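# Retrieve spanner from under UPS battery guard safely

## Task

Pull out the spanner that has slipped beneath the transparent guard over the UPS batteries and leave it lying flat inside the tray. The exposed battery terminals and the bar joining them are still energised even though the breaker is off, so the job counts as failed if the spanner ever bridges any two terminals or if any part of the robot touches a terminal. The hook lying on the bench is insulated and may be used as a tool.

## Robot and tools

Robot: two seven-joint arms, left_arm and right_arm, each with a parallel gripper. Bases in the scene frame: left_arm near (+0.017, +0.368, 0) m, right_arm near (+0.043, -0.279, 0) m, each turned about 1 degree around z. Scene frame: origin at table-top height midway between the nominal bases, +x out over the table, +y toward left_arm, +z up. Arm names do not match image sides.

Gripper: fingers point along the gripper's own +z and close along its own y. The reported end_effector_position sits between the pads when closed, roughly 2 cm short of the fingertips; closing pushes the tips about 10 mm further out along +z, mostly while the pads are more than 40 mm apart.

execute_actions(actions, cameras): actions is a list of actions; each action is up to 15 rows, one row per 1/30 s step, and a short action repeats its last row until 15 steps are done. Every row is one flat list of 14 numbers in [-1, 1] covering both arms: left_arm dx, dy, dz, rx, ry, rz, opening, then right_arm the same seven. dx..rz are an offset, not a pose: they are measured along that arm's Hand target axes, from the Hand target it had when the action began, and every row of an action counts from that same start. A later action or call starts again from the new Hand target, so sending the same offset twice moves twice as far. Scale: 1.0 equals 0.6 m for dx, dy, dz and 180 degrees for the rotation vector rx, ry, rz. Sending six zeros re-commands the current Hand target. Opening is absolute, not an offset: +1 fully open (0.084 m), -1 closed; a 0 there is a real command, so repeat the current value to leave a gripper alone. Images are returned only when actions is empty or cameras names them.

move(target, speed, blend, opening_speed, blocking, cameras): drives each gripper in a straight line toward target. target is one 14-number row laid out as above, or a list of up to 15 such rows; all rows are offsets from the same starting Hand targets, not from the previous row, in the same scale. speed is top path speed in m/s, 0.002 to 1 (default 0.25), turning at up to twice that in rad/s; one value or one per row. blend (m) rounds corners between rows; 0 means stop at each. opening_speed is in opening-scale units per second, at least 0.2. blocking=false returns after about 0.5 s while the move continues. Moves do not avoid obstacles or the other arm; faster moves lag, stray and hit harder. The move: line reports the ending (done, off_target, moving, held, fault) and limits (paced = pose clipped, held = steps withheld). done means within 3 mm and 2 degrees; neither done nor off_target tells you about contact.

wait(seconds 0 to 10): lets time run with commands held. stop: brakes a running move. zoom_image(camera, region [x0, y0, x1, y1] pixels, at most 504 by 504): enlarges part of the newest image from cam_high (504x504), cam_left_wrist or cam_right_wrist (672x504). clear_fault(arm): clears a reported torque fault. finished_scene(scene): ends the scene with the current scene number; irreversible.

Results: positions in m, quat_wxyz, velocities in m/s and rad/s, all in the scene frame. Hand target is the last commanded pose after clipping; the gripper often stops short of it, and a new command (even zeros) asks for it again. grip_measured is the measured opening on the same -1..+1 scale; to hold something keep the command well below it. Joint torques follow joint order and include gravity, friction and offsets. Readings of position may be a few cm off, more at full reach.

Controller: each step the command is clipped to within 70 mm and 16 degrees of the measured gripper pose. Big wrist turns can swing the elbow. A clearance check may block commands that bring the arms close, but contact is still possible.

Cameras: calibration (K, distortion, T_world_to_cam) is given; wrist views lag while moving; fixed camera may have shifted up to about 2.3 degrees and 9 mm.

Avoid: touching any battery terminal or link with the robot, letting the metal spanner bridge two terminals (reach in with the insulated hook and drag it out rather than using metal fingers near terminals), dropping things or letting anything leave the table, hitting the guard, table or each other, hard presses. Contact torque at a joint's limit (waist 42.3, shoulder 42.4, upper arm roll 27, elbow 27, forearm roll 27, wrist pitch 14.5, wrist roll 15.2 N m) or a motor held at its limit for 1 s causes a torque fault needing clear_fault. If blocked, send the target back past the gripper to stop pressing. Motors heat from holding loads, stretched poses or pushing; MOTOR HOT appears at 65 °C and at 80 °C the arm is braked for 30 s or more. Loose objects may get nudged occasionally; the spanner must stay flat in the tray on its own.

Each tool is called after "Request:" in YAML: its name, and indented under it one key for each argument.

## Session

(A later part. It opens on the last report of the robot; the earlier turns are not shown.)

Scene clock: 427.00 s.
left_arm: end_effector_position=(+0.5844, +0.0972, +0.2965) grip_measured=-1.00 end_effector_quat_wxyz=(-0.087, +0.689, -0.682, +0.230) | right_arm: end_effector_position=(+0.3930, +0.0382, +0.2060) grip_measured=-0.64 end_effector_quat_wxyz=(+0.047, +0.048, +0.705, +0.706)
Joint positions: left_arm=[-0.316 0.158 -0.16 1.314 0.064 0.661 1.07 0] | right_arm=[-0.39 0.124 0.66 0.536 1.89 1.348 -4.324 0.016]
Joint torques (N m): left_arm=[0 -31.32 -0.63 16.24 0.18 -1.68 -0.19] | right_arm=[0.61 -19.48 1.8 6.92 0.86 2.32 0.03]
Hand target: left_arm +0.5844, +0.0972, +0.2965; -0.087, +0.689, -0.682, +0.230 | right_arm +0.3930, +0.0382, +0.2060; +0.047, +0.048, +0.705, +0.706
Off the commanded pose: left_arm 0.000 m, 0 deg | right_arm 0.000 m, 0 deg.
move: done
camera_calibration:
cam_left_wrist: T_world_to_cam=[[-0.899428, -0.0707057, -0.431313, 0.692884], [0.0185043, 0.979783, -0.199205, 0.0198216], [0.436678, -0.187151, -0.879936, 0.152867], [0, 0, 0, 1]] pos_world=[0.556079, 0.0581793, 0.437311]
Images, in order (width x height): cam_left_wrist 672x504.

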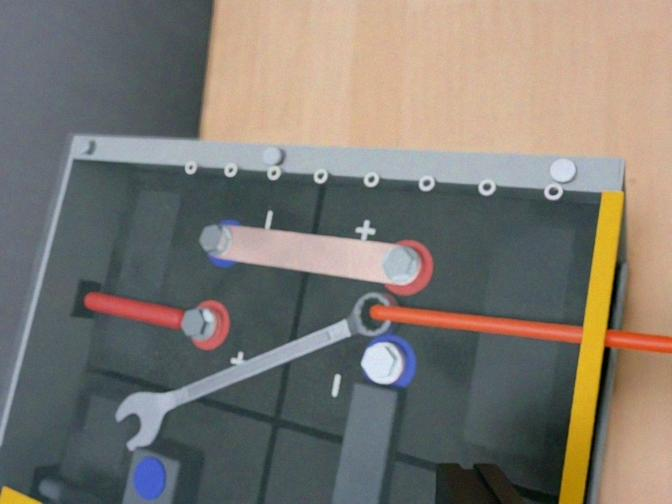

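Request:
move:
  target: [0,0,0,0,0,0,-1,0.018,0,-0.0035,0,0,0,-0.9]
  speed: 0.03
  cameras: ["cam_left_wrist"]

Request:
zoom_image:
  camera: "cam_left_wrist"
  region: [250, 220, 500, 400]

Scene clock: 444.07 s.
left_arm: end_effector_position=(+0.5844, +0.0972, +0.2965) grip_measured=-1.00 end_effector_quat_wxyz=(-0.087, +0.689, -0.682, +0.230) | right_arm: end_effector_position=(+0.3820, +0.0375, +0.2060) grip_measured=-0.64 end_effector_quat_wxyz=(+0.047, +0.048, +0.705, +0.706)
Joint positions: left_arm=[-0.316 0.158 -0.16 1.314 0.064 0.661 1.07 0] | right_arm=[-0.391 0.089 0.666 0.5 1.906 1.366 -4.328 0.016]
Joint torques (N m): left_arm=[0.01 -31.44 -0.5 16.21 0.24 -1.87 0.04] | right_arm=[-0.92 -18.44 1.38 6.82 0.81 2.34 0.01]
Hand target: left_arm +0.5844, +0.0972, +0.2965; -0.087, +0.689, -0.682, +0.230 | right_arm +0.3820, +0.0375, +0.2060; +0.047, +0.048, +0.705, +0.706
Off the commanded pose: left_arm 0.000 m, 0 deg | right_arm 0.000 m, 0 deg.
move: done
camera_calibration:
cam_left_wrist: T_world_to_cam=[[-0.899428, -0.0707057, -0.431313, 0.692884], [0.0185043, 0.979783, -0.199205, 0.0198216], [0.436678, -0.187151, -0.879936, 0.152867], [0, 0, 0, 1]] pos_world=[0.556079, 0.0581793, 0.437311]
Images, in order (width x height): cam_left_wrist 672x504.

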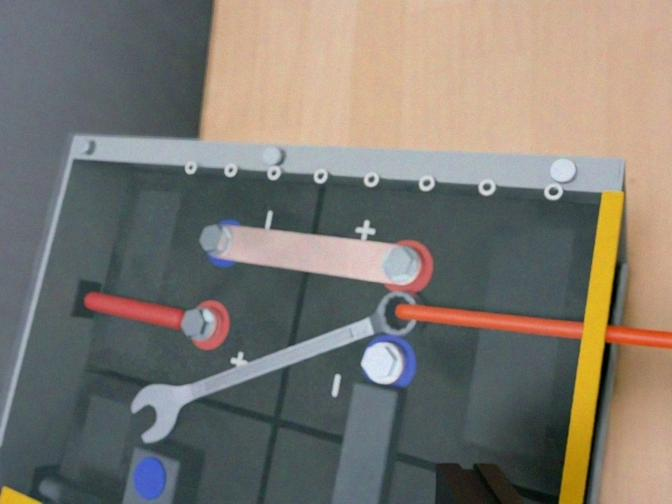

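Scaled by 2.016.

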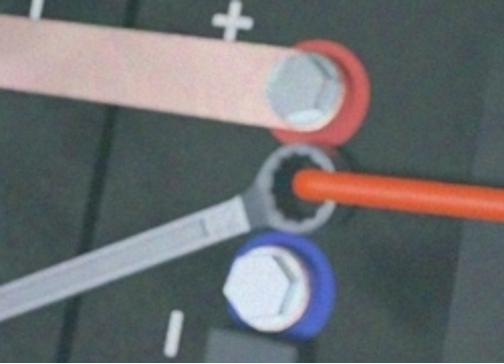

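Request:
move:
  target: [0,0,0,0,0,0,-1,0.0293,0,-0.0065,0,0,0,-0.9]
  speed: 0.03
  cameras: ["cam_left_wrist"]

Request:
zoom_image:
  camera: "cam_left_wrist"
  region: [250, 220, 500, 400]

Scene clock: 462.10 s.
left_arm: end_effector_position=(+0.5844, +0.0972, +0.2965) grip_measured=-1.00 end_effector_quat_wxyz=(-0.087, +0.689, -0.682, +0.230) | right_arm: end_effector_position=(+0.3641, +0.0360, +0.2060) grip_measured=-0.64 end_effector_quat_wxyz=(+0.047, +0.048, +0.705, +0.706)
Joint positions: left_arm=[-0.316 0.158 -0.16 1.314 0.064 0.661 1.07 0] | right_arm=[-0.39 0.03 0.673 0.439 1.93 1.399 -4.332 0.016]
Joint torques (N m): left_arm=[0.22 -31.8 -0.55 16.4 0.29 -1.63 -0.2] | right_arm=[0.78 -16.36 0.66 6.66 0.73 2.32 0.52]
Hand target: left_arm +0.5844, +0.0972, +0.2965; -0.087, +0.689, -0.682, +0.230 | right_arm +0.3640, +0.0360, +0.2060; +0.047, +0.048, +0.705, +0.706
Off the commanded pose: left_arm 0.000 m, 0 deg | right_arm 0.000 m, 0 deg.
move: done
camera_calibration:
cam_left_wrist: T_world_to_cam=[[-0.899428, -0.0707057, -0.431313, 0.692884], [0.0185043, 0.979783, -0.199205, 0.0198216], [0.436678, -0.187151, -0.879936, 0.152867], [0, 0, 0, 1]] pos_world=[0.556079, 0.0581793, 0.437311]
Images, in order (width x height): cam_left_wrist 672x504.

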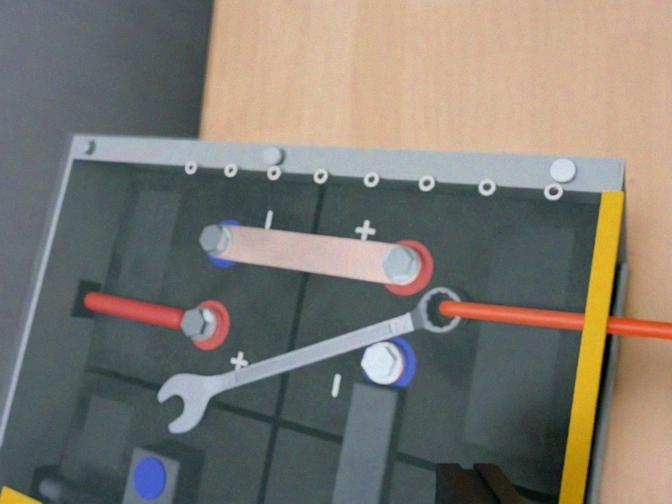

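Scaled by 2.016.

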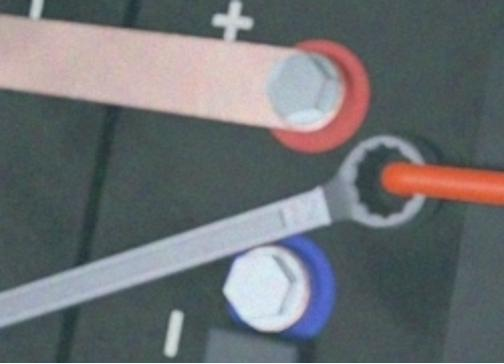

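Request:
move:
  target: [0,0,0,0,0,0,-1,0.0545,0,-0.0325,0,0,0,-0.9]
  speed: 0.04
  cameras: ["cam_left_wrist"]

Request:
zoom_image:
  camera: "cam_left_wrist"
  region: [150, 220, 500, 440]

Scene clock: 475.07 s.
left_arm: end_effector_position=(+0.5844, +0.0972, +0.2965) grip_measured=-1.00 end_effector_quat_wxyz=(-0.087, +0.689, -0.682, +0.230) | right_arm: end_effector_position=(+0.3290, +0.0211, +0.2060) grip_measured=-0.64 end_effector_quat_wxyz=(+0.047, +0.048, +0.705, +0.706)
Joint positions: left_arm=[-0.316 0.158 -0.16 1.314 0.064 0.661 1.07 0] | right_arm=[-0.398 -0.105 0.658 0.308 1.938 1.488 -4.324 0.016]
Joint torques (N m): left_arm=[0.18 -31.5 -0.53 16.41 0.18 -1.73 -0.02] | right_arm=[-0.33 -12.93 -1.14 6.38 0.87 2.28 0.66]
Hand target: left_arm +0.5844, +0.0972, +0.2965; -0.087, +0.689, -0.682, +0.230 | right_arm +0.3290, +0.0211, +0.2060; +0.047, +0.048, +0.705, +0.706
Off the commanded pose: left_arm 0.000 m, 0 deg | right_arm 0.000 m, 0 deg.
move: done
camera_calibration:
cam_left_wrist: T_world_to_cam=[[-0.899428, -0.0707057, -0.431313, 0.692884], [0.0185043, 0.979783, -0.199205, 0.0198216], [0.436678, -0.187151, -0.879936, 0.152867], [0, 0, 0, 1]] pos_world=[0.556079, 0.0581793, 0.437311]
Images, in order (width x height): cam_left_wrist 672x504.

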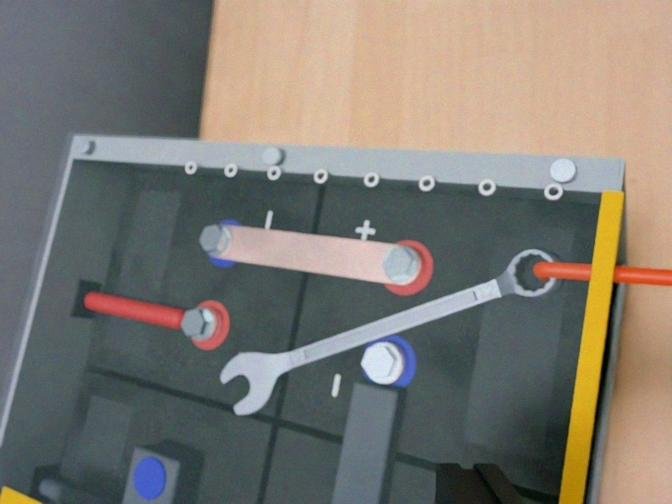

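Scaled by 1.440.

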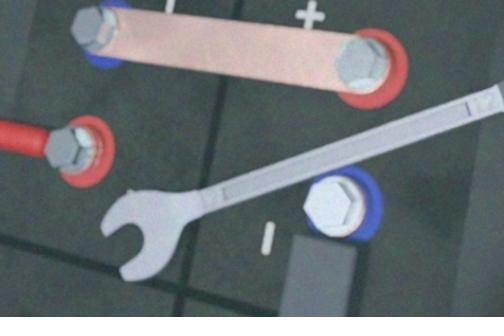

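Request:
move:
  target: [0,0,0,0,0,0,-1,0.045,0,-0.0125,0,0,0,-0.9]
  speed: 0.04
  cameras: ["cam_left_wrist"]

Request:
zoom_image:
  camera: "cam_left_wrist"
  region: [220, 180, 650, 440]

Scene clock: 501.33 s.
left_arm: end_effector_position=(+0.5844, +0.0972, +0.2965) grip_measured=-1.00 end_effector_quat_wxyz=(-0.087, +0.689, -0.682, +0.230) | right_arm: end_effector_position=(+0.3013, +0.0172, +0.2060) grip_measured=-0.64 end_effector_quat_wxyz=(+0.047, +0.048, +0.705, +0.706)
Joint positions: left_arm=[-0.316 0.158 -0.16 1.314 0.064 0.661 1.07 0] | right_arm=[-0.374 -0.215 0.655 0.211 1.974 1.543 -4.31 0.016]
Joint torques (N m): left_arm=[0.2 -31.9 -0.66 16.28 0.23 -1.77 0.01] | right_arm=[0.62 -10.49 -1.98 6.77 0.96 2.57 0.3]
Hand target: left_arm +0.5844, +0.0972, +0.2965; -0.087, +0.689, -0.682, +0.230 | right_arm +0.3013, +0.0172, +0.2060; +0.047, +0.048, +0.705, +0.706
Off the commanded pose: left_arm 0.000 m, 0 deg | right_arm 0.000 m, 0 deg.
move: done
camera_calibration:
cam_left_wrist: T_world_to_cam=[[-0.899428, -0.0707057, -0.431313, 0.692884], [0.0185043, 0.979783, -0.199205, 0.0198216], [0.436678, -0.187151, -0.879936, 0.152867], [0, 0, 0, 1]] pos_world=[0.556079, 0.0581793, 0.437311]
Images, in order (width x height): cam_left_wrist 672x504.

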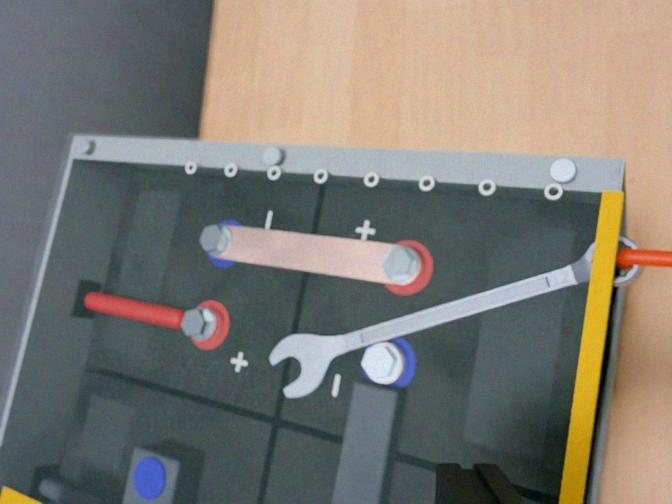

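Scaled by 1.172.

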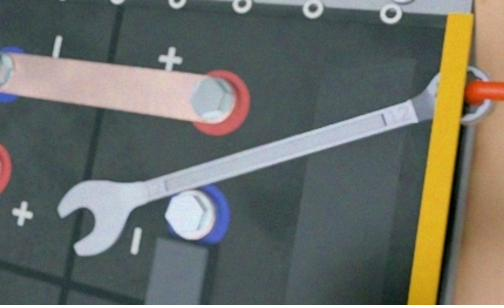

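Request:
move:
  target: [0,0,0,0,0,0,-1,0.0249,0,0.0101,0,0,0,-0.9]
  speed: 0.03
  cameras: ["cam_left_wrist","cam_high"]

Request:
zoom_image:
  camera: "cam_left_wrist"
  region: [220, 180, 650, 440]

Request:
zoom_image:
  camera: "cam_high"
  region: [80, 190, 260, 330]

Scene clock: 526.83 s.
left_arm: end_effector_position=(+0.5844, +0.0972, +0.2965) grip_measured=-1.00 end_effector_quat_wxyz=(-0.087, +0.689, -0.682, +0.230) | right_arm: end_effector_position=(+0.2873, +0.0252, +0.2060) grip_measured=-0.64 end_effector_quat_wxyz=(+0.047, +0.048, +0.705, +0.706)
Joint positions: left_arm=[-0.316 0.158 -0.16 1.314 0.064 0.661 1.07 0] | right_arm=[-0.329 -0.268 0.676 0.171 2.042 1.55 -4.297 0.016]
Joint torques (N m): left_arm=[0.01 -31.57 -0.54 16.18 0.11 -1.77 -0.13] | right_arm=[0.85 -9.52 -1.9 7.03 0.94 2.55 0.23]
Hand target: left_arm +0.5844, +0.0972, +0.2965; -0.087, +0.689, -0.682, +0.230 | right_arm +0.2873, +0.0252, +0.2060; +0.047, +0.048, +0.705, +0.706
Off the commanded pose: left_arm 0.000 m, 0 deg | right_arm 0.000 m, 0 deg.
move: done
camera_calibration:
cam_left_wrist: T_world_to_cam=[[-0.899428, -0.0707057, -0.431313, 0.692884], [0.0185043, 0.979783, -0.199205, 0.0198216], [0.436678, -0.187151, -0.879936, 0.152867], [0, 0, 0, 1]] pos_world=[0.556079, 0.0581793, 0.437311]
Images, in order (width x height): cam_high 504x504, cam_left_wrist 672x504.

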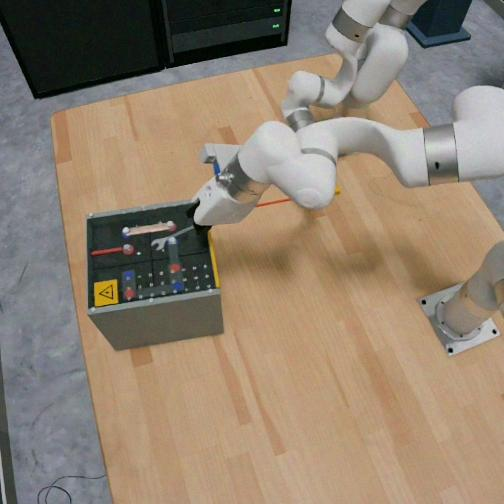

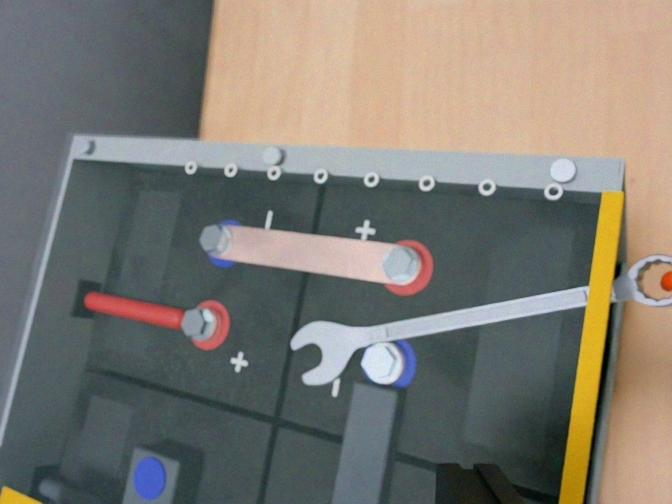

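Scaled by 1.172.

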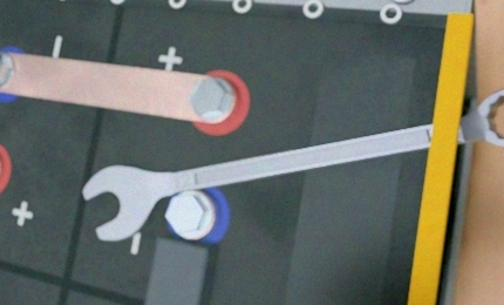

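Scaled by 2.800.

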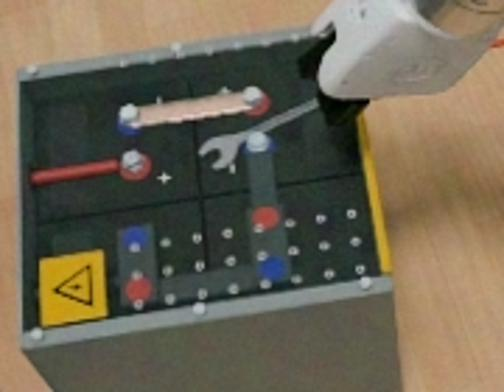

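Request:
move:
  target:
    - [0,0,0,0,0,0,-1,0.0062,0,0.0462,0,0,0,-0.9]
    - [0,0,0,0,0,0,-1,0.0227,0,0.044,0,0,0,-0.9]
  speed: 0.03
  cameras: ["cam_left_wrist"]

Request:
zoom_image:
  camera: "cam_left_wrist"
  region: [220, 180, 650, 440]

Scene clock: 545.03 s.
left_arm: end_effector_position=(+0.5844, +0.0972, +0.2965) grip_measured=-1.00 end_effector_quat_wxyz=(-0.087, +0.689, -0.682, +0.230) | right_arm: end_effector_position=(+0.2811, +0.0532, +0.2060) grip_measured=-0.64 end_effector_quat_wxyz=(+0.047, +0.047, +0.705, +0.706)
Joint positions: left_arm=[-0.316 0.158 -0.16 1.314 0.064 0.661 1.07 0] | right_arm=[-0.254 -0.261 0.747 0.188 2.179 1.5 -4.3 0.016]
Joint torques (N m): left_arm=[-0.01 -31.76 -0.58 16.15 0.32 -1.76 -0.23] | right_arm=[-0.87 -7.12 -2.55 7.71 0.66 2.14 -0.28]
Hand target: left_arm +0.5844, +0.0972, +0.2965; -0.087, +0.689, -0.682, +0.230 | right_arm +0.2811, +0.0532, +0.2060; +0.047, +0.047, +0.705, +0.706 (not the last commanded pose)
Off the commanded pose: left_arm 0.000 m, 0 deg | right_arm 0.004 m, 0 deg.
move: held (right_arm; a check stopped the path); path passed 1 of 2 targets; limits=held
pose unreachable (right arm): on one or more control steps of this call, first in action 0 (counted from 0), this arm could not follow its commanded pose, so it was not sent that pose on those steps. It may still have moved: this result reports where it is.
cause: moving toward the commanded pose would bring two parts of the arm too close to each other (joints 3 (upper arm roll) to 5 (forearm roll) lie between them).
camera_calibration:
cam_left_wrist: T_world_to_cam=[[-0.899428, -0.0707057, -0.431313, 0.692884], [0.0185043, 0.979783, -0.199205, 0.0198216], [0.436678, -0.187151, -0.879936, 0.152867], [0, 0, 0, 1]] pos_world=[0.556079, 0.0581793, 0.437311]
Images, in order (width x height): cam_left_wrist 672x504.

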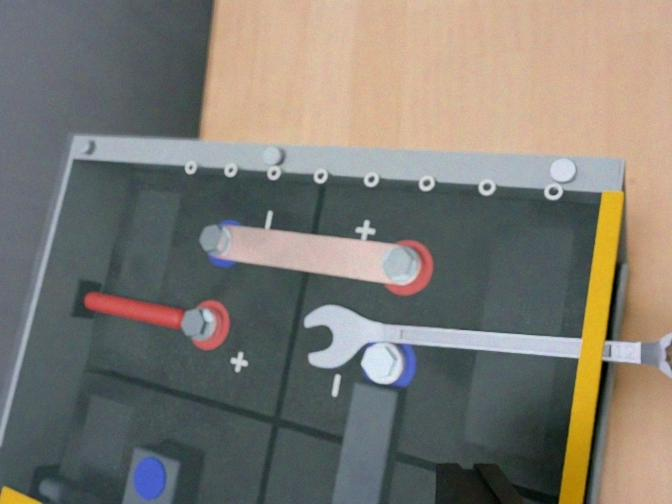

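Scaled by 1.172.

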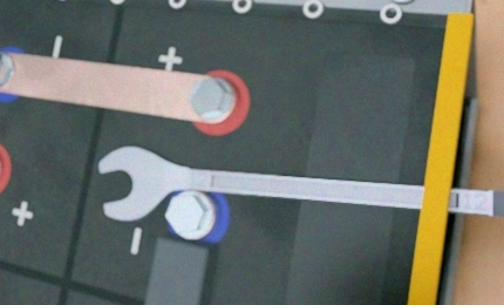

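Request:
move:
  target:
    - [0,0,0,0,0,0,-1,0,0.0833,0,0,0,0,-0.9]
    - [0,0,0,0,0,0,-1,0.022,-0.143,0.278,0.5,0,0,-0.9]
  speed: [0.05,0.2]
  cameras: ["cam_left_wrist","cam_high","cam_right_wrist"]

Scene clock: 564.23 s.
left_arm: end_effector_position=(+0.5844, +0.0972, +0.2965) grip_measured=-1.00 end_effector_quat_wxyz=(-0.087, +0.689, -0.682, +0.230) | right_arm: end_effector_position=(+0.2903, +0.2203, +0.1203) grip_measured=-0.64 end_effector_quat_wxyz=(+0.000, +0.067, +0.998, +0.000)
Joint positions: left_arm=[-0.316 0.158 -0.16 1.314 0.064 0.661 1.07 0] | right_arm=[-1.029 -0.883 1.858 1.379 0.906 1.228 -2.455 0.016]
Joint torques (N m): left_arm=[0.13 -31.91 -0.22 16.54 0.01 -1.78 -0.09] | right_arm=[-0.92 30.8 -15.41 7.72 -0.01 -1.82 0.2]
Hand target: left_arm +0.5844, +0.0972, +0.2965; -0.087, +0.689, -0.682, +0.230 | right_arm +0.2903, +0.2203, +0.1203; +0.000, +0.067, +0.998, +0.000
Off the commanded pose: left_arm 0.000 m, 0 deg | right_arm 0.000 m, 0 deg.
move: done
camera_calibration:
cam_left_wrist: T_world_to_cam=[[-0.899428, -0.0707057, -0.431313, 0.692884], [0.0185043, 0.979783, -0.199205, 0.0198216], [0.436678, -0.187151, -0.879936, 0.152867], [0, 0, 0, 1]] pos_world=[0.556079, 0.0581793, 0.437311]
cam_right_wrist: T_world_to_cam=[[0.119532, 0.99283, 0.00103691, -0.224332], [0.992618, -0.119485, -0.0208076, -0.187861], [-0.0205345, 0.00351643, -0.999783, 0.258169], [0, 0, 0, 1]] pos_world=[0.21859, 0.199369, 0.254437]

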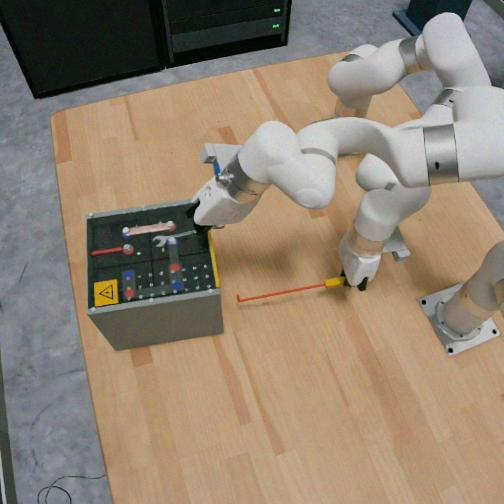

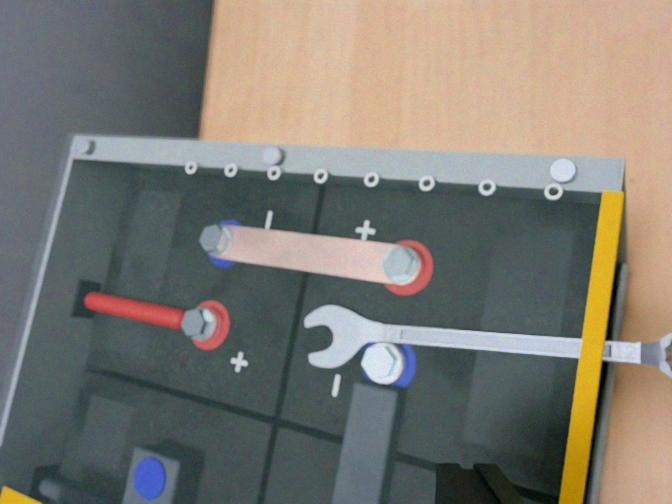

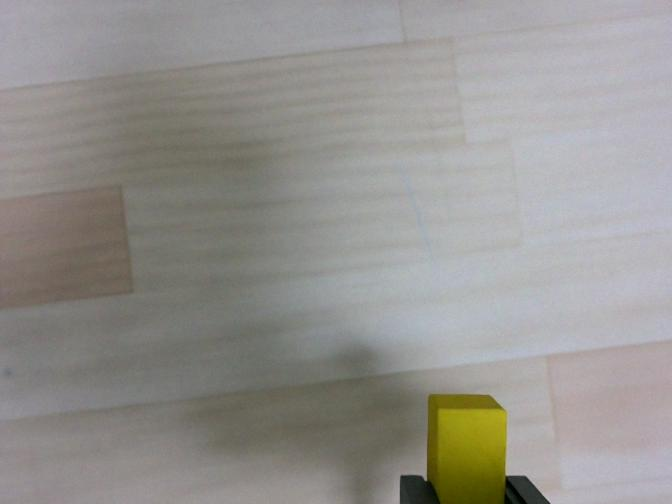

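Request:
move:
  target:
    - [0,0,0,0,0,0,-1,0,0,0.152,0,0,0,-0.9]
    - [0,0,0,0,0,0,-1,0,0,0.152,0,0,0,-0.2]
    - [0,0,0,0,0,0,-1,0,0,-0.1,0,0,0,-0.2]
  speed: [0.1,0.1,0.2]
  opening_speed: 1
  cameras: ["cam_right_wrist"]

Scene clock: 574.00 s.
left_arm: end_effector_position=(+0.5844, +0.0972, +0.2965) grip_measured=-1.00 end_effector_quat_wxyz=(-0.087, +0.689, -0.682, +0.230) | right_arm: end_effector_position=(+0.2903, +0.2203, +0.1802) grip_measured=-0.21 end_effector_quat_wxyz=(+0.000, +0.067, +0.998, +0.000)
Joint positions: left_arm=[-0.316 0.158 -0.16 1.314 0.064 0.661 1.07 0] | right_arm=[-1.009 -0.814 1.78 1.449 0.821 1.335 -2.411 0.035]
Joint torques (N m): left_arm=[-0.16 -31.92 -0.39 16 0.32 -1.59 -0.18] | right_arm=[0.68 31.26 -14.96 8.17 0.01 -1.81 0.19]
Hand target: left_arm +0.5844, +0.0972, +0.2965; -0.087, +0.689, -0.682, +0.230 | right_arm +0.2903, +0.2203, +0.1803; +0.000, +0.067, +0.998, +0.000
Off the commanded pose: left_arm 0.000 m, 0 deg | right_arm 0.000 m, 0 deg.
move: done
camera_calibration:
cam_right_wrist: T_world_to_cam=[[0.119531, 0.99283, 0.000937632, -0.224363], [0.992618, -0.119486, -0.0207956, -0.186616], [-0.0205345, 0.00341644, -0.999783, 0.318176], [0, 0, 0, 1]] pos_world=[0.21859, 0.19937, 0.314437]
Images, in order (width x height): cam_right_wrist 672x504.

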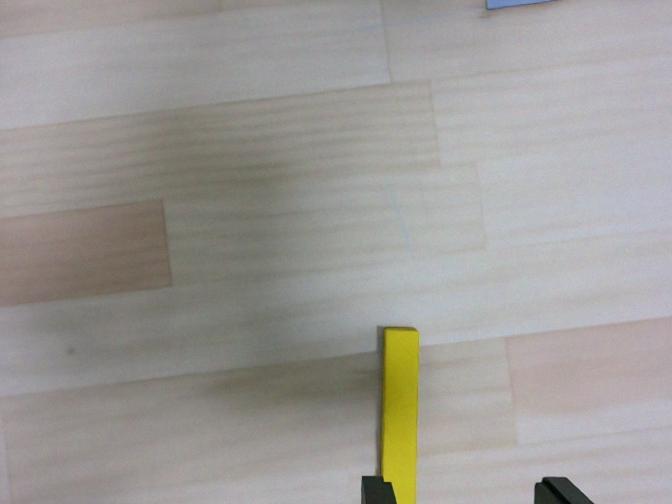

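Request:
move:
  target: [0,0,0,0,0,0,-1,-0.2535,-0.2613,-0.0195,-0.404,-0.353,0.353,-0.3]
  speed: 0.25
  cameras: ["cam_left_wrist","cam_high","cam_right_wrist"]

Scene clock: 631.37 s.
left_arm: end_effector_position=(+0.5844, +0.0972, +0.2965) grip_measured=-1.00 end_effector_quat_wxyz=(-0.087, +0.689, -0.682, +0.230) | right_arm: end_effector_position=(+0.4201, +0.0446, +0.1919) grip_measured=-0.32 end_effector_quat_wxyz=(+0.499, +0.500, +0.500, +0.500)
Joint positions: left_arm=[-0.316 0.158 -0.16 1.314 0.064 0.661 1.07 0] | right_arm=[-0.724 -1.597 1.947 0.943 2.332 -0.324 -2.059 0.03]
Joint torques (N m): left_arm=[0.26 -32.25 -0.4 16.14 0.44 -1.97 -0.03] | right_arm=[-0.87 23.7 -17.67 -2.09 -0.24 -2.5 0.16]
Hand target: left_arm +0.5844, +0.0972, +0.2965; -0.087, +0.689, -0.682, +0.230 | right_arm +0.4201, +0.0446, +0.1918; +0.500, +0.500, +0.500, +0.500
Off the commanded pose: left_arm 0.000 m, 0 deg | right_arm 0.000 m, 0 deg.
move: done
camera_calibration:
cam_left_wrist: T_world_to_cam=[[-0.899428, -0.0707057, -0.431313, 0.692884], [0.0185043, 0.979783, -0.199205, 0.0198216], [0.436678, -0.187151, -0.879936, 0.152867], [0, 0, 0, 1]] pos_world=[0.556079, 0.0581793, 0.437311]
cam_right_wrist: T_world_to_cam=[[0.000247827, 0.0141219, 0.9999, -0.163368], [0.0216881, -0.999665, 0.0141132, 0.10428], [0.999765, 0.0216824, -0.000554021, -0.288153], [0, 0, 0, 1]] pos_world=[0.285864, 0.1128, 0.16172]

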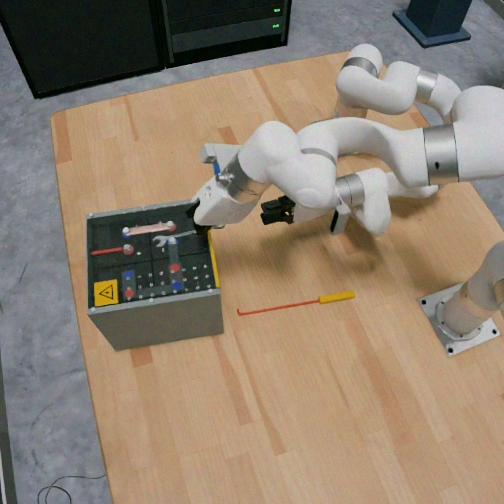

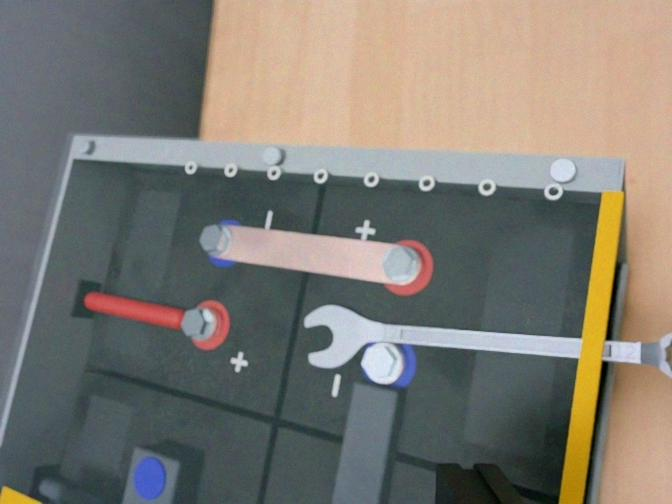

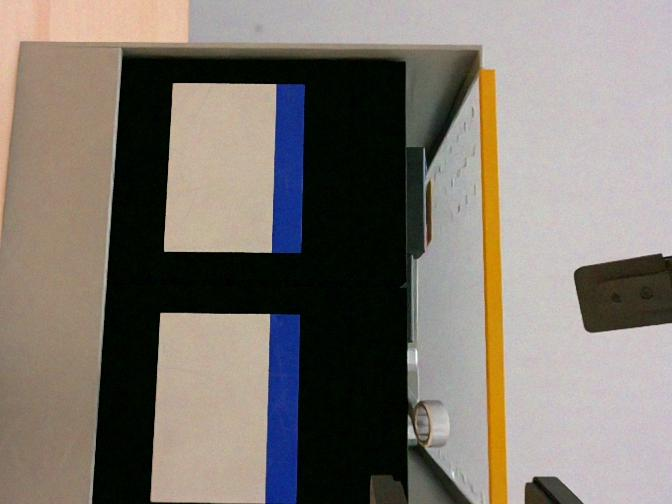

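Request:
zoom_image:
  camera: "cam_right_wrist"
  region: [360, 300, 520, 500]

Request:
zoom_image:
  camera: "cam_left_wrist"
  region: [530, 290, 672, 430]

Scaled by 2.520.

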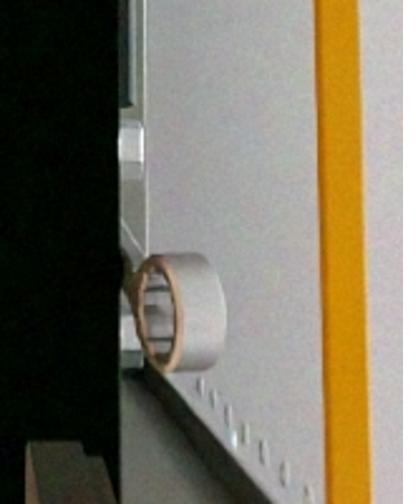

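Scaled by 3.549.

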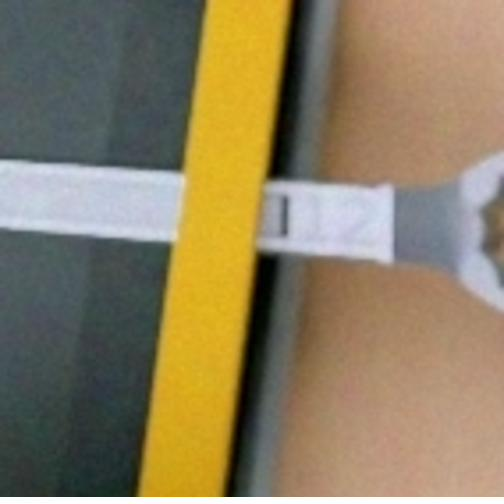

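Request:
move:
  target: [0,0,0,0,0,0,-1,0.0023,0.0275,0.1167,0.067,0,0,-0.3]
  speed: 0.12
  cameras: ["cam_right_wrist","cam_left_wrist"]

Request:
zoom_image:
  camera: "cam_right_wrist"
  region: [300, 250, 560, 504]

Scene clock: 679.40 s.
left_arm: end_effector_position=(+0.5844, +0.0972, +0.2965) grip_measured=-1.00 end_effector_quat_wxyz=(-0.087, +0.689, -0.682, +0.230) | right_arm: end_effector_position=(+0.4901, +0.0461, +0.2083) grip_measured=-0.32 end_effector_quat_wxyz=(+0.444, +0.550, +0.550, +0.445)
Joint positions: left_arm=[-0.316 0.158 -0.16 1.314 0.064 0.661 1.07 0] | right_arm=[-0.92 -1.39 1.835 0.993 2.181 -0.131 -2.171 0.03]
Joint torques (N m): left_arm=[0.01 -31.98 -0.57 16.22 0.09 -1.86 -0.06] | right_arm=[-0.9 25.43 -18.72 0.89 -0.68 -2.81 -0.26]
Hand target: left_arm +0.5844, +0.0972, +0.2965; -0.087, +0.689, -0.682, +0.230 | right_arm +0.4902, +0.0461, +0.2083; +0.444, +0.550, +0.550, +0.445
Off the commanded pose: left_arm 0.000 m, 0 deg | right_arm 0.000 m, 0 deg.
move: done
camera_calibration:
cam_left_wrist: T_world_to_cam=[[-0.899428, -0.0707057, -0.431313, 0.692884], [0.0185043, 0.979783, -0.199205, 0.0198216], [0.436678, -0.187151, -0.879936, 0.152867], [0, 0, 0, 1]] pos_world=[0.556079, 0.0581793, 0.437311]
cam_right_wrist: T_world_to_cam=[[0.209251, 0.014448, 0.977755, -0.277632], [0.0242257, -0.999661, 0.00958712, 0.103638], [0.977562, 0.0216807, -0.20953, -0.30378], [0, 0, 0, 1]] pos_world=[0.352548, 0.1142, 0.206811]
Images, in order (width x height): cam_left_wrist 672x504, cam_right_wrist 672x504.

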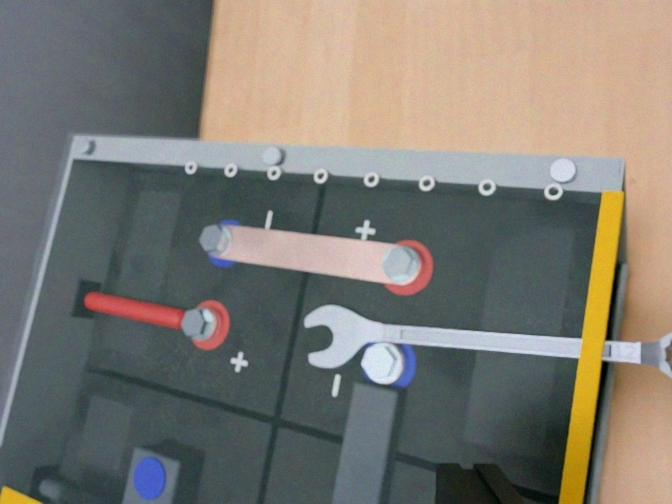

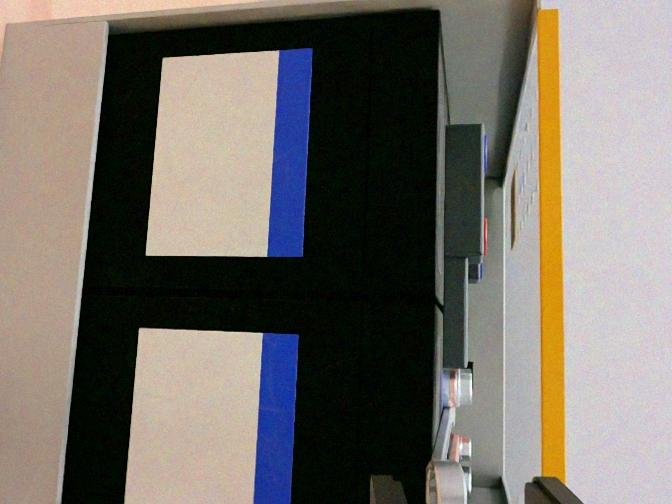

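Scaled by 1.938.

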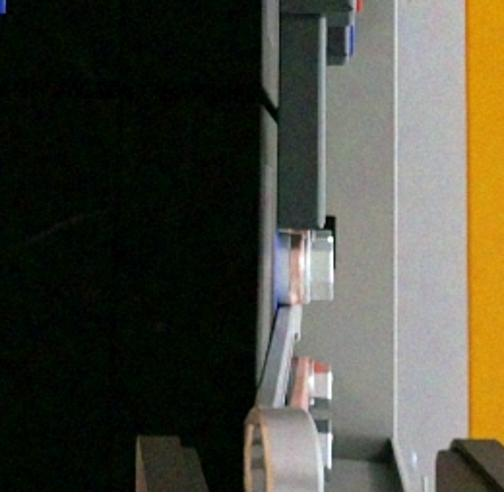

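Request:
move:
  target: [0,0,0,0,0,0,-1,0,0,0.0595,0,0,0,-0.3]
  speed: 0.05
  cameras: ["cam_right_wrist","cam_left_wrist"]

Scene clock: 696.33 s.
left_arm: end_effector_position=(+0.5844, +0.0972, +0.2965) grip_measured=-1.00 end_effector_quat_wxyz=(-0.087, +0.689, -0.682, +0.230) | right_arm: end_effector_position=(+0.5250, +0.0461, +0.2008) grip_measured=-0.32 end_effector_quat_wxyz=(+0.444, +0.550, +0.550, +0.445)
Joint positions: left_arm=[-0.316 0.158 -0.16 1.314 0.064 0.661 1.07 0] | right_arm=[-1.017 -1.477 1.815 1.065 2.199 -0.057 -2.156 0.03]
Joint torques (N m): left_arm=[0.15 -32.2 -0.48 16.05 0.08 -1.85 -0.12] | right_arm=[-0.8 25.22 -20.13 0.25 -0.24 -2.37 0.29]
Hand target: left_arm +0.5844, +0.0972, +0.2965; -0.087, +0.689, -0.682, +0.230 | right_arm +0.5251, +0.0461, +0.2008; +0.444, +0.550, +0.550, +0.445
Off the commanded pose: left_arm 0.000 m, 0 deg | right_arm 0.000 m, 0 deg.
move: done
camera_calibration:
cam_left_wrist: T_world_to_cam=[[-0.899428, -0.0707057, -0.431313, 0.692884], [0.0185043, 0.979783, -0.199205, 0.0198216], [0.436678, -0.187151, -0.879936, 0.152867], [0, 0, 0, 1]] pos_world=[0.556079, 0.0581793, 0.437311]
cam_right_wrist: T_world_to_cam=[[0.209254, 0.0143498, 0.977756, -0.277593], [0.0241078, -0.999664, 0.0095119, 0.103026], [0.977564, 0.0215811, -0.209529, -0.339461], [0, 0, 0, 1]] pos_world=[0.387448, 0.1143, 0.199311]
Images, in order (width x height): cam_left_wrist 672x504, cam_right_wrist 672x504.

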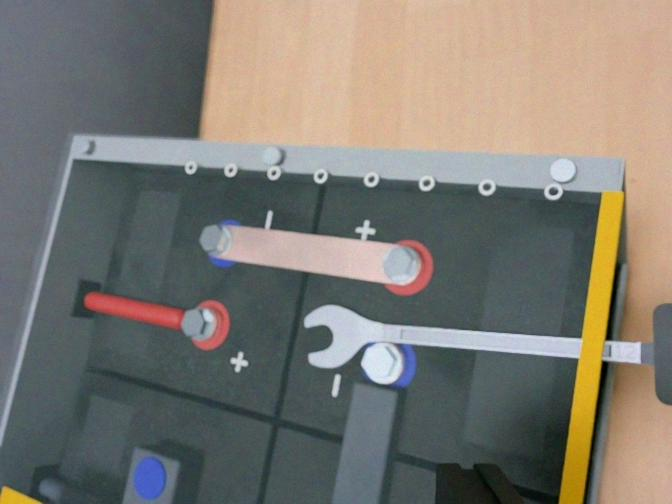

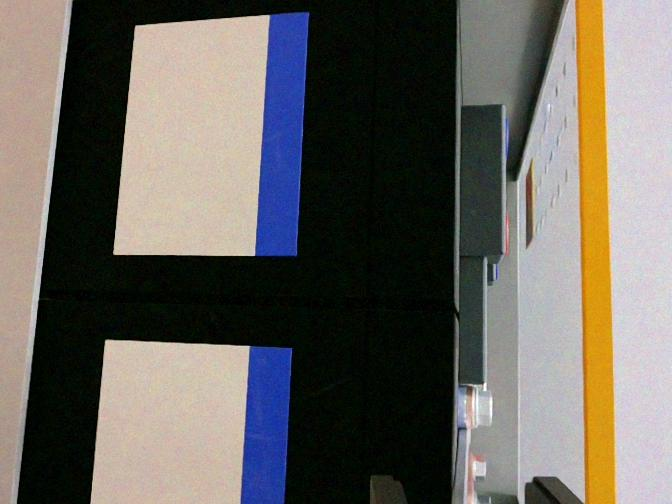

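Request:
move:
  target: [0,0,0,0,0,0,-1,0,0,0,0,0,0,-1]
  opening_speed: 0.4
  cameras: ["cam_right_wrist","cam_left_wrist"]

Request:
zoom_image:
  camera: "cam_right_wrist"
  region: [372, 304, 572, 504]

Scene clock: 706.03 s.
left_arm: end_effector_position=(+0.5844, +0.0972, +0.2965) grip_measured=-1.00 end_effector_quat_wxyz=(-0.087, +0.689, -0.682, +0.230) | right_arm: end_effector_position=(+0.5251, +0.0461, +0.2008) grip_measured=-0.83 end_effector_quat_wxyz=(+0.444, +0.550, +0.550, +0.445)
Joint positions: left_arm=[-0.316 0.158 -0.16 1.314 0.064 0.661 1.07 0] | right_arm=[-1.017 -1.477 1.815 1.065 2.199 -0.057 -2.156 0.008]
Joint torques (N m): left_arm=[0.54 -31.99 -0.34 16.06 0.28 -2 0.04] | right_arm=[-0.6 25.77 -19.01 0.05 -0.12 -2.36 0.24]
Hand target: left_arm +0.5844, +0.0972, +0.2965; -0.087, +0.689, -0.682, +0.230 | right_arm +0.5251, +0.0461, +0.2008; +0.444, +0.550, +0.550, +0.445
Off the commanded pose: left_arm 0.000 m, 0 deg | right_arm 0.000 m, 0 deg.
move: done
camera_calibration:
cam_left_wrist: T_world_to_cam=[[-0.899428, -0.0707057, -0.431313, 0.692884], [0.0185043, 0.979783, -0.199205, 0.0198216], [0.436678, -0.187151, -0.879936, 0.152867], [0, 0, 0, 1]] pos_world=[0.556079, 0.0581793, 0.437311]
cam_right_wrist: T_world_to_cam=[[0.209254, 0.0143498, 0.977756, -0.277593], [0.0241078, -0.999664, 0.0095119, 0.103026], [0.977564, 0.0215811, -0.209529, -0.339461], [0, 0, 0, 1]] pos_world=[0.387448, 0.1143, 0.199311]
Images, in order (width x height): cam_left_wrist 672x504, cam_right_wrist 672x504.

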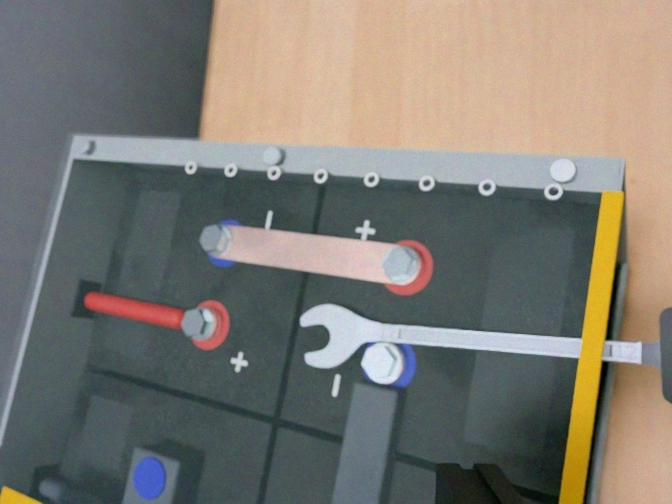

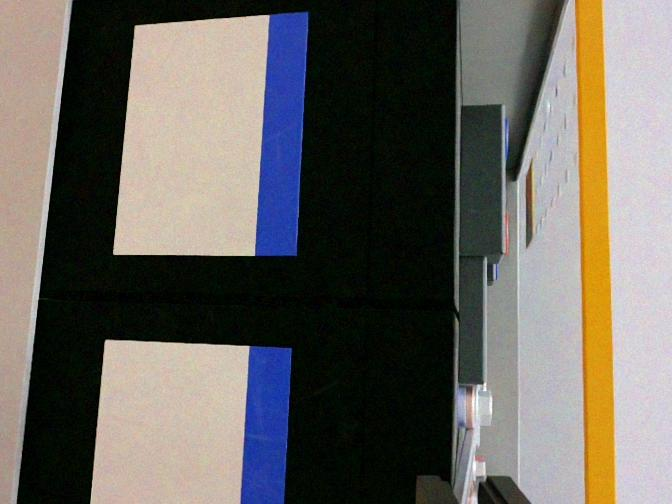

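Scaled by 2.520.

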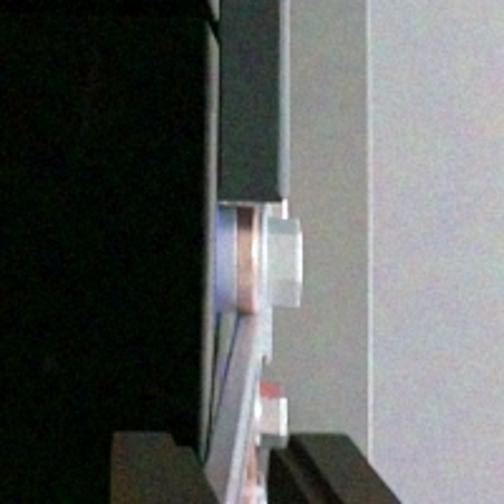

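Request:
move:
  target: [0,0,0,0,0,0,-1,0,0.0163,-0.0035,0,0,0,-1]
  speed: 0.03
  cameras: ["cam_right_wrist","cam_left_wrist"]

Request:
zoom_image:
  camera: "cam_right_wrist"
  region: [372, 304, 572, 504]

Request:
zoom_image:
  camera: "cam_left_wrist"
  region: [280, 240, 672, 440]

Scene clock: 719.17 s.
left_arm: end_effector_position=(+0.5844, +0.0972, +0.2965) grip_measured=-1.00 end_effector_quat_wxyz=(-0.087, +0.689, -0.682, +0.230) | right_arm: end_effector_position=(+0.5250, +0.0461, +0.2108) grip_measured=-0.83 end_effector_quat_wxyz=(+0.444, +0.550, +0.550, +0.445)
Joint positions: left_arm=[-0.316 0.158 -0.16 1.314 0.064 0.661 1.07 0] | right_arm=[-1.016 -1.447 1.803 1.06 2.178 -0.062 -2.166 0.008]
Joint torques (N m): left_arm=[0.35 -31.97 -0.5 16.34 0.32 -1.74 -0.03] | right_arm=[-0.04 26.78 -20.33 0.06 -0.56 -2.87 -0.28]
Hand target: left_arm +0.5844, +0.0972, +0.2965; -0.087, +0.689, -0.682, +0.230 | right_arm +0.5251, +0.0461, +0.2108; +0.444, +0.550, +0.550, +0.445
Off the commanded pose: left_arm 0.000 m, 0 deg | right_arm 0.000 m, 0 deg.
move: done
camera_calibration:
cam_left_wrist: T_world_to_cam=[[-0.899428, -0.0707057, -0.431313, 0.692884], [0.0185043, 0.979783, -0.199205, 0.0198216], [0.436678, -0.187151, -0.879936, 0.152867], [0, 0, 0, 1]] pos_world=[0.556079, 0.0581793, 0.437311]
cam_right_wrist: T_world_to_cam=[[0.209252, 0.0143502, 0.977756, -0.28737], [0.0242056, -0.999662, 0.00949136, 0.102896], [0.977562, 0.0216811, -0.209529, -0.337376], [0, 0, 0, 1]] pos_world=[0.387448, 0.1143, 0.209311]
Images, in order (width x height): cam_left_wrist 672x504, cam_right_wrist 672x504.

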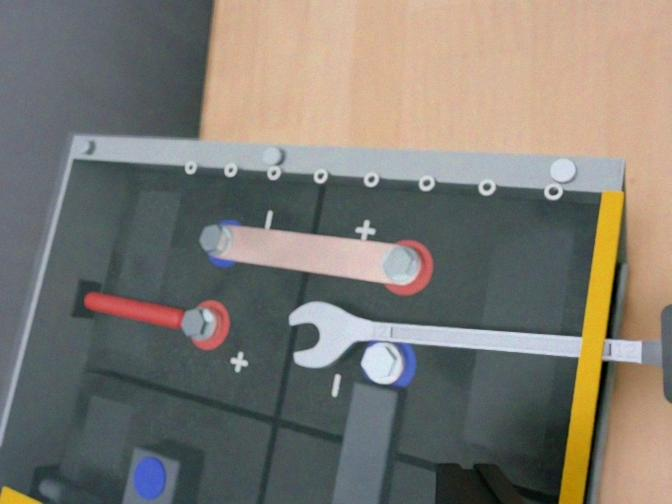

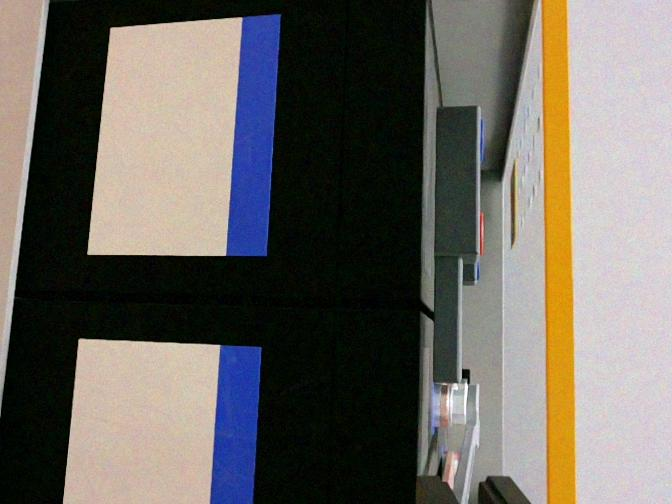

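Scaled by 2.520.

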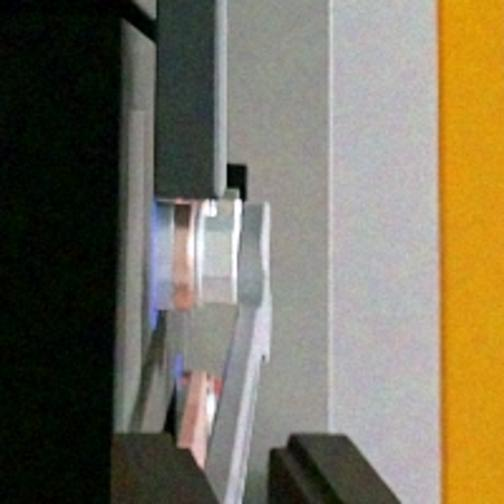

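Scaled by 1.286.

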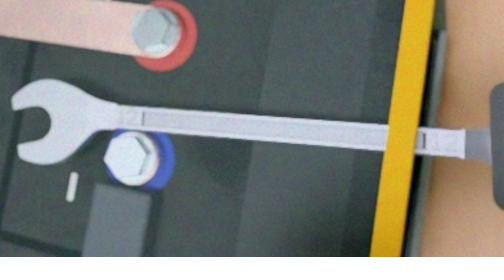

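Request:
move:
  target: [0,0,0,0,0,0,-1,0,0.0033,-0.0007,-0.008,0,0,-1]
  speed: 0.03
  cameras: ["cam_right_wrist","cam_left_wrist"]

Request:
zoom_image:
  camera: "cam_right_wrist"
  region: [372, 304, 572, 504]

Scene clock: 737.20 s.
left_arm: end_effector_position=(+0.5844, +0.0972, +0.2965) grip_measured=-1.00 end_effector_quat_wxyz=(-0.087, +0.689, -0.682, +0.230) | right_arm: end_effector_position=(+0.5251, +0.0461, +0.2128) grip_measured=-0.83 end_effector_quat_wxyz=(+0.451, +0.544, +0.545, +0.452)
Joint positions: left_arm=[-0.316 0.158 -0.16 1.314 0.064 0.661 1.07 0] | right_arm=[-1.011 -1.487 1.794 1.062 2.201 -0.06 -2.158 0.008]
Joint torques (N m): left_arm=[0.05 -31.81 -0.58 16.16 0.23 -1.77 -0.15] | right_arm=[0.8 24.8 -20.46 -0.09 -0.19 -2.46 0.23]
Motor temperatures (°C): left_arm=[30 31 28 35 27 29 28] | right_arm=[29 30 35 32 26 28 30]
Hand target: left_arm +0.5844, +0.0972, +0.2965; -0.087, +0.689, -0.682, +0.230 | right_arm +0.5251, +0.0461, +0.2128; +0.451, +0.544, +0.545, +0.452
Off the commanded pose: left_arm 0.000 m, 0 deg | right_arm 0.000 m, 0 deg.
move: done
camera_calibration:
cam_left_wrist: T_world_to_cam=[[-0.899428, -0.0707057, -0.431313, 0.692884], [0.0185043, 0.979783, -0.199205, 0.0198216], [0.436678, -0.187151, -0.879936, 0.152867], [0, 0, 0, 1]] pos_world=[0.556079, 0.0581793, 0.437311]
cam_right_wrist: T_world_to_cam=[[0.184567, 0.0143497, 0.982715, -0.277486], [0.0238602, -0.999664, 0.0101159, 0.102913], [0.98253, 0.0215808, -0.184847, -0.344757], [0, 0, 0, 1]] pos_world=[0.387494, 0.1143, 0.207921]
Images, in order (width x height): cam_left_wrist 672x504, cam_right_wrist 672x504.

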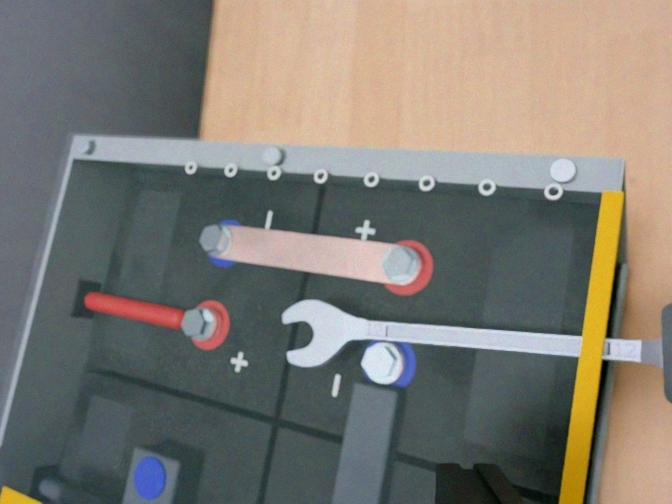

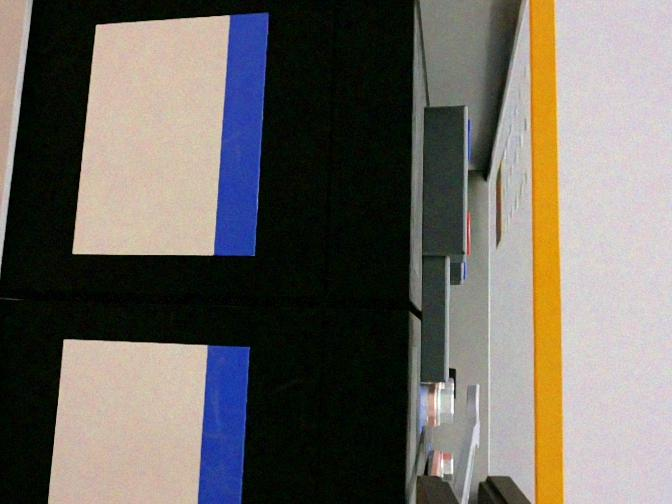

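Scaled by 2.520.

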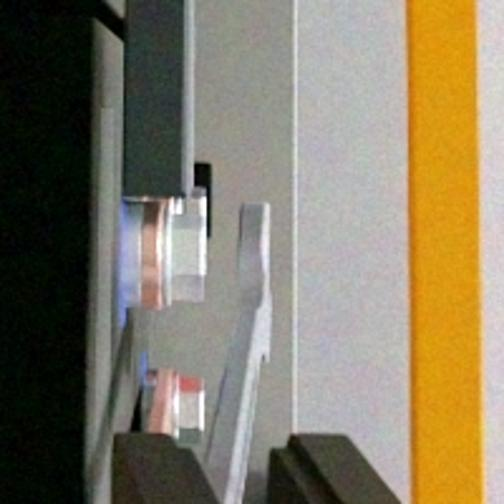

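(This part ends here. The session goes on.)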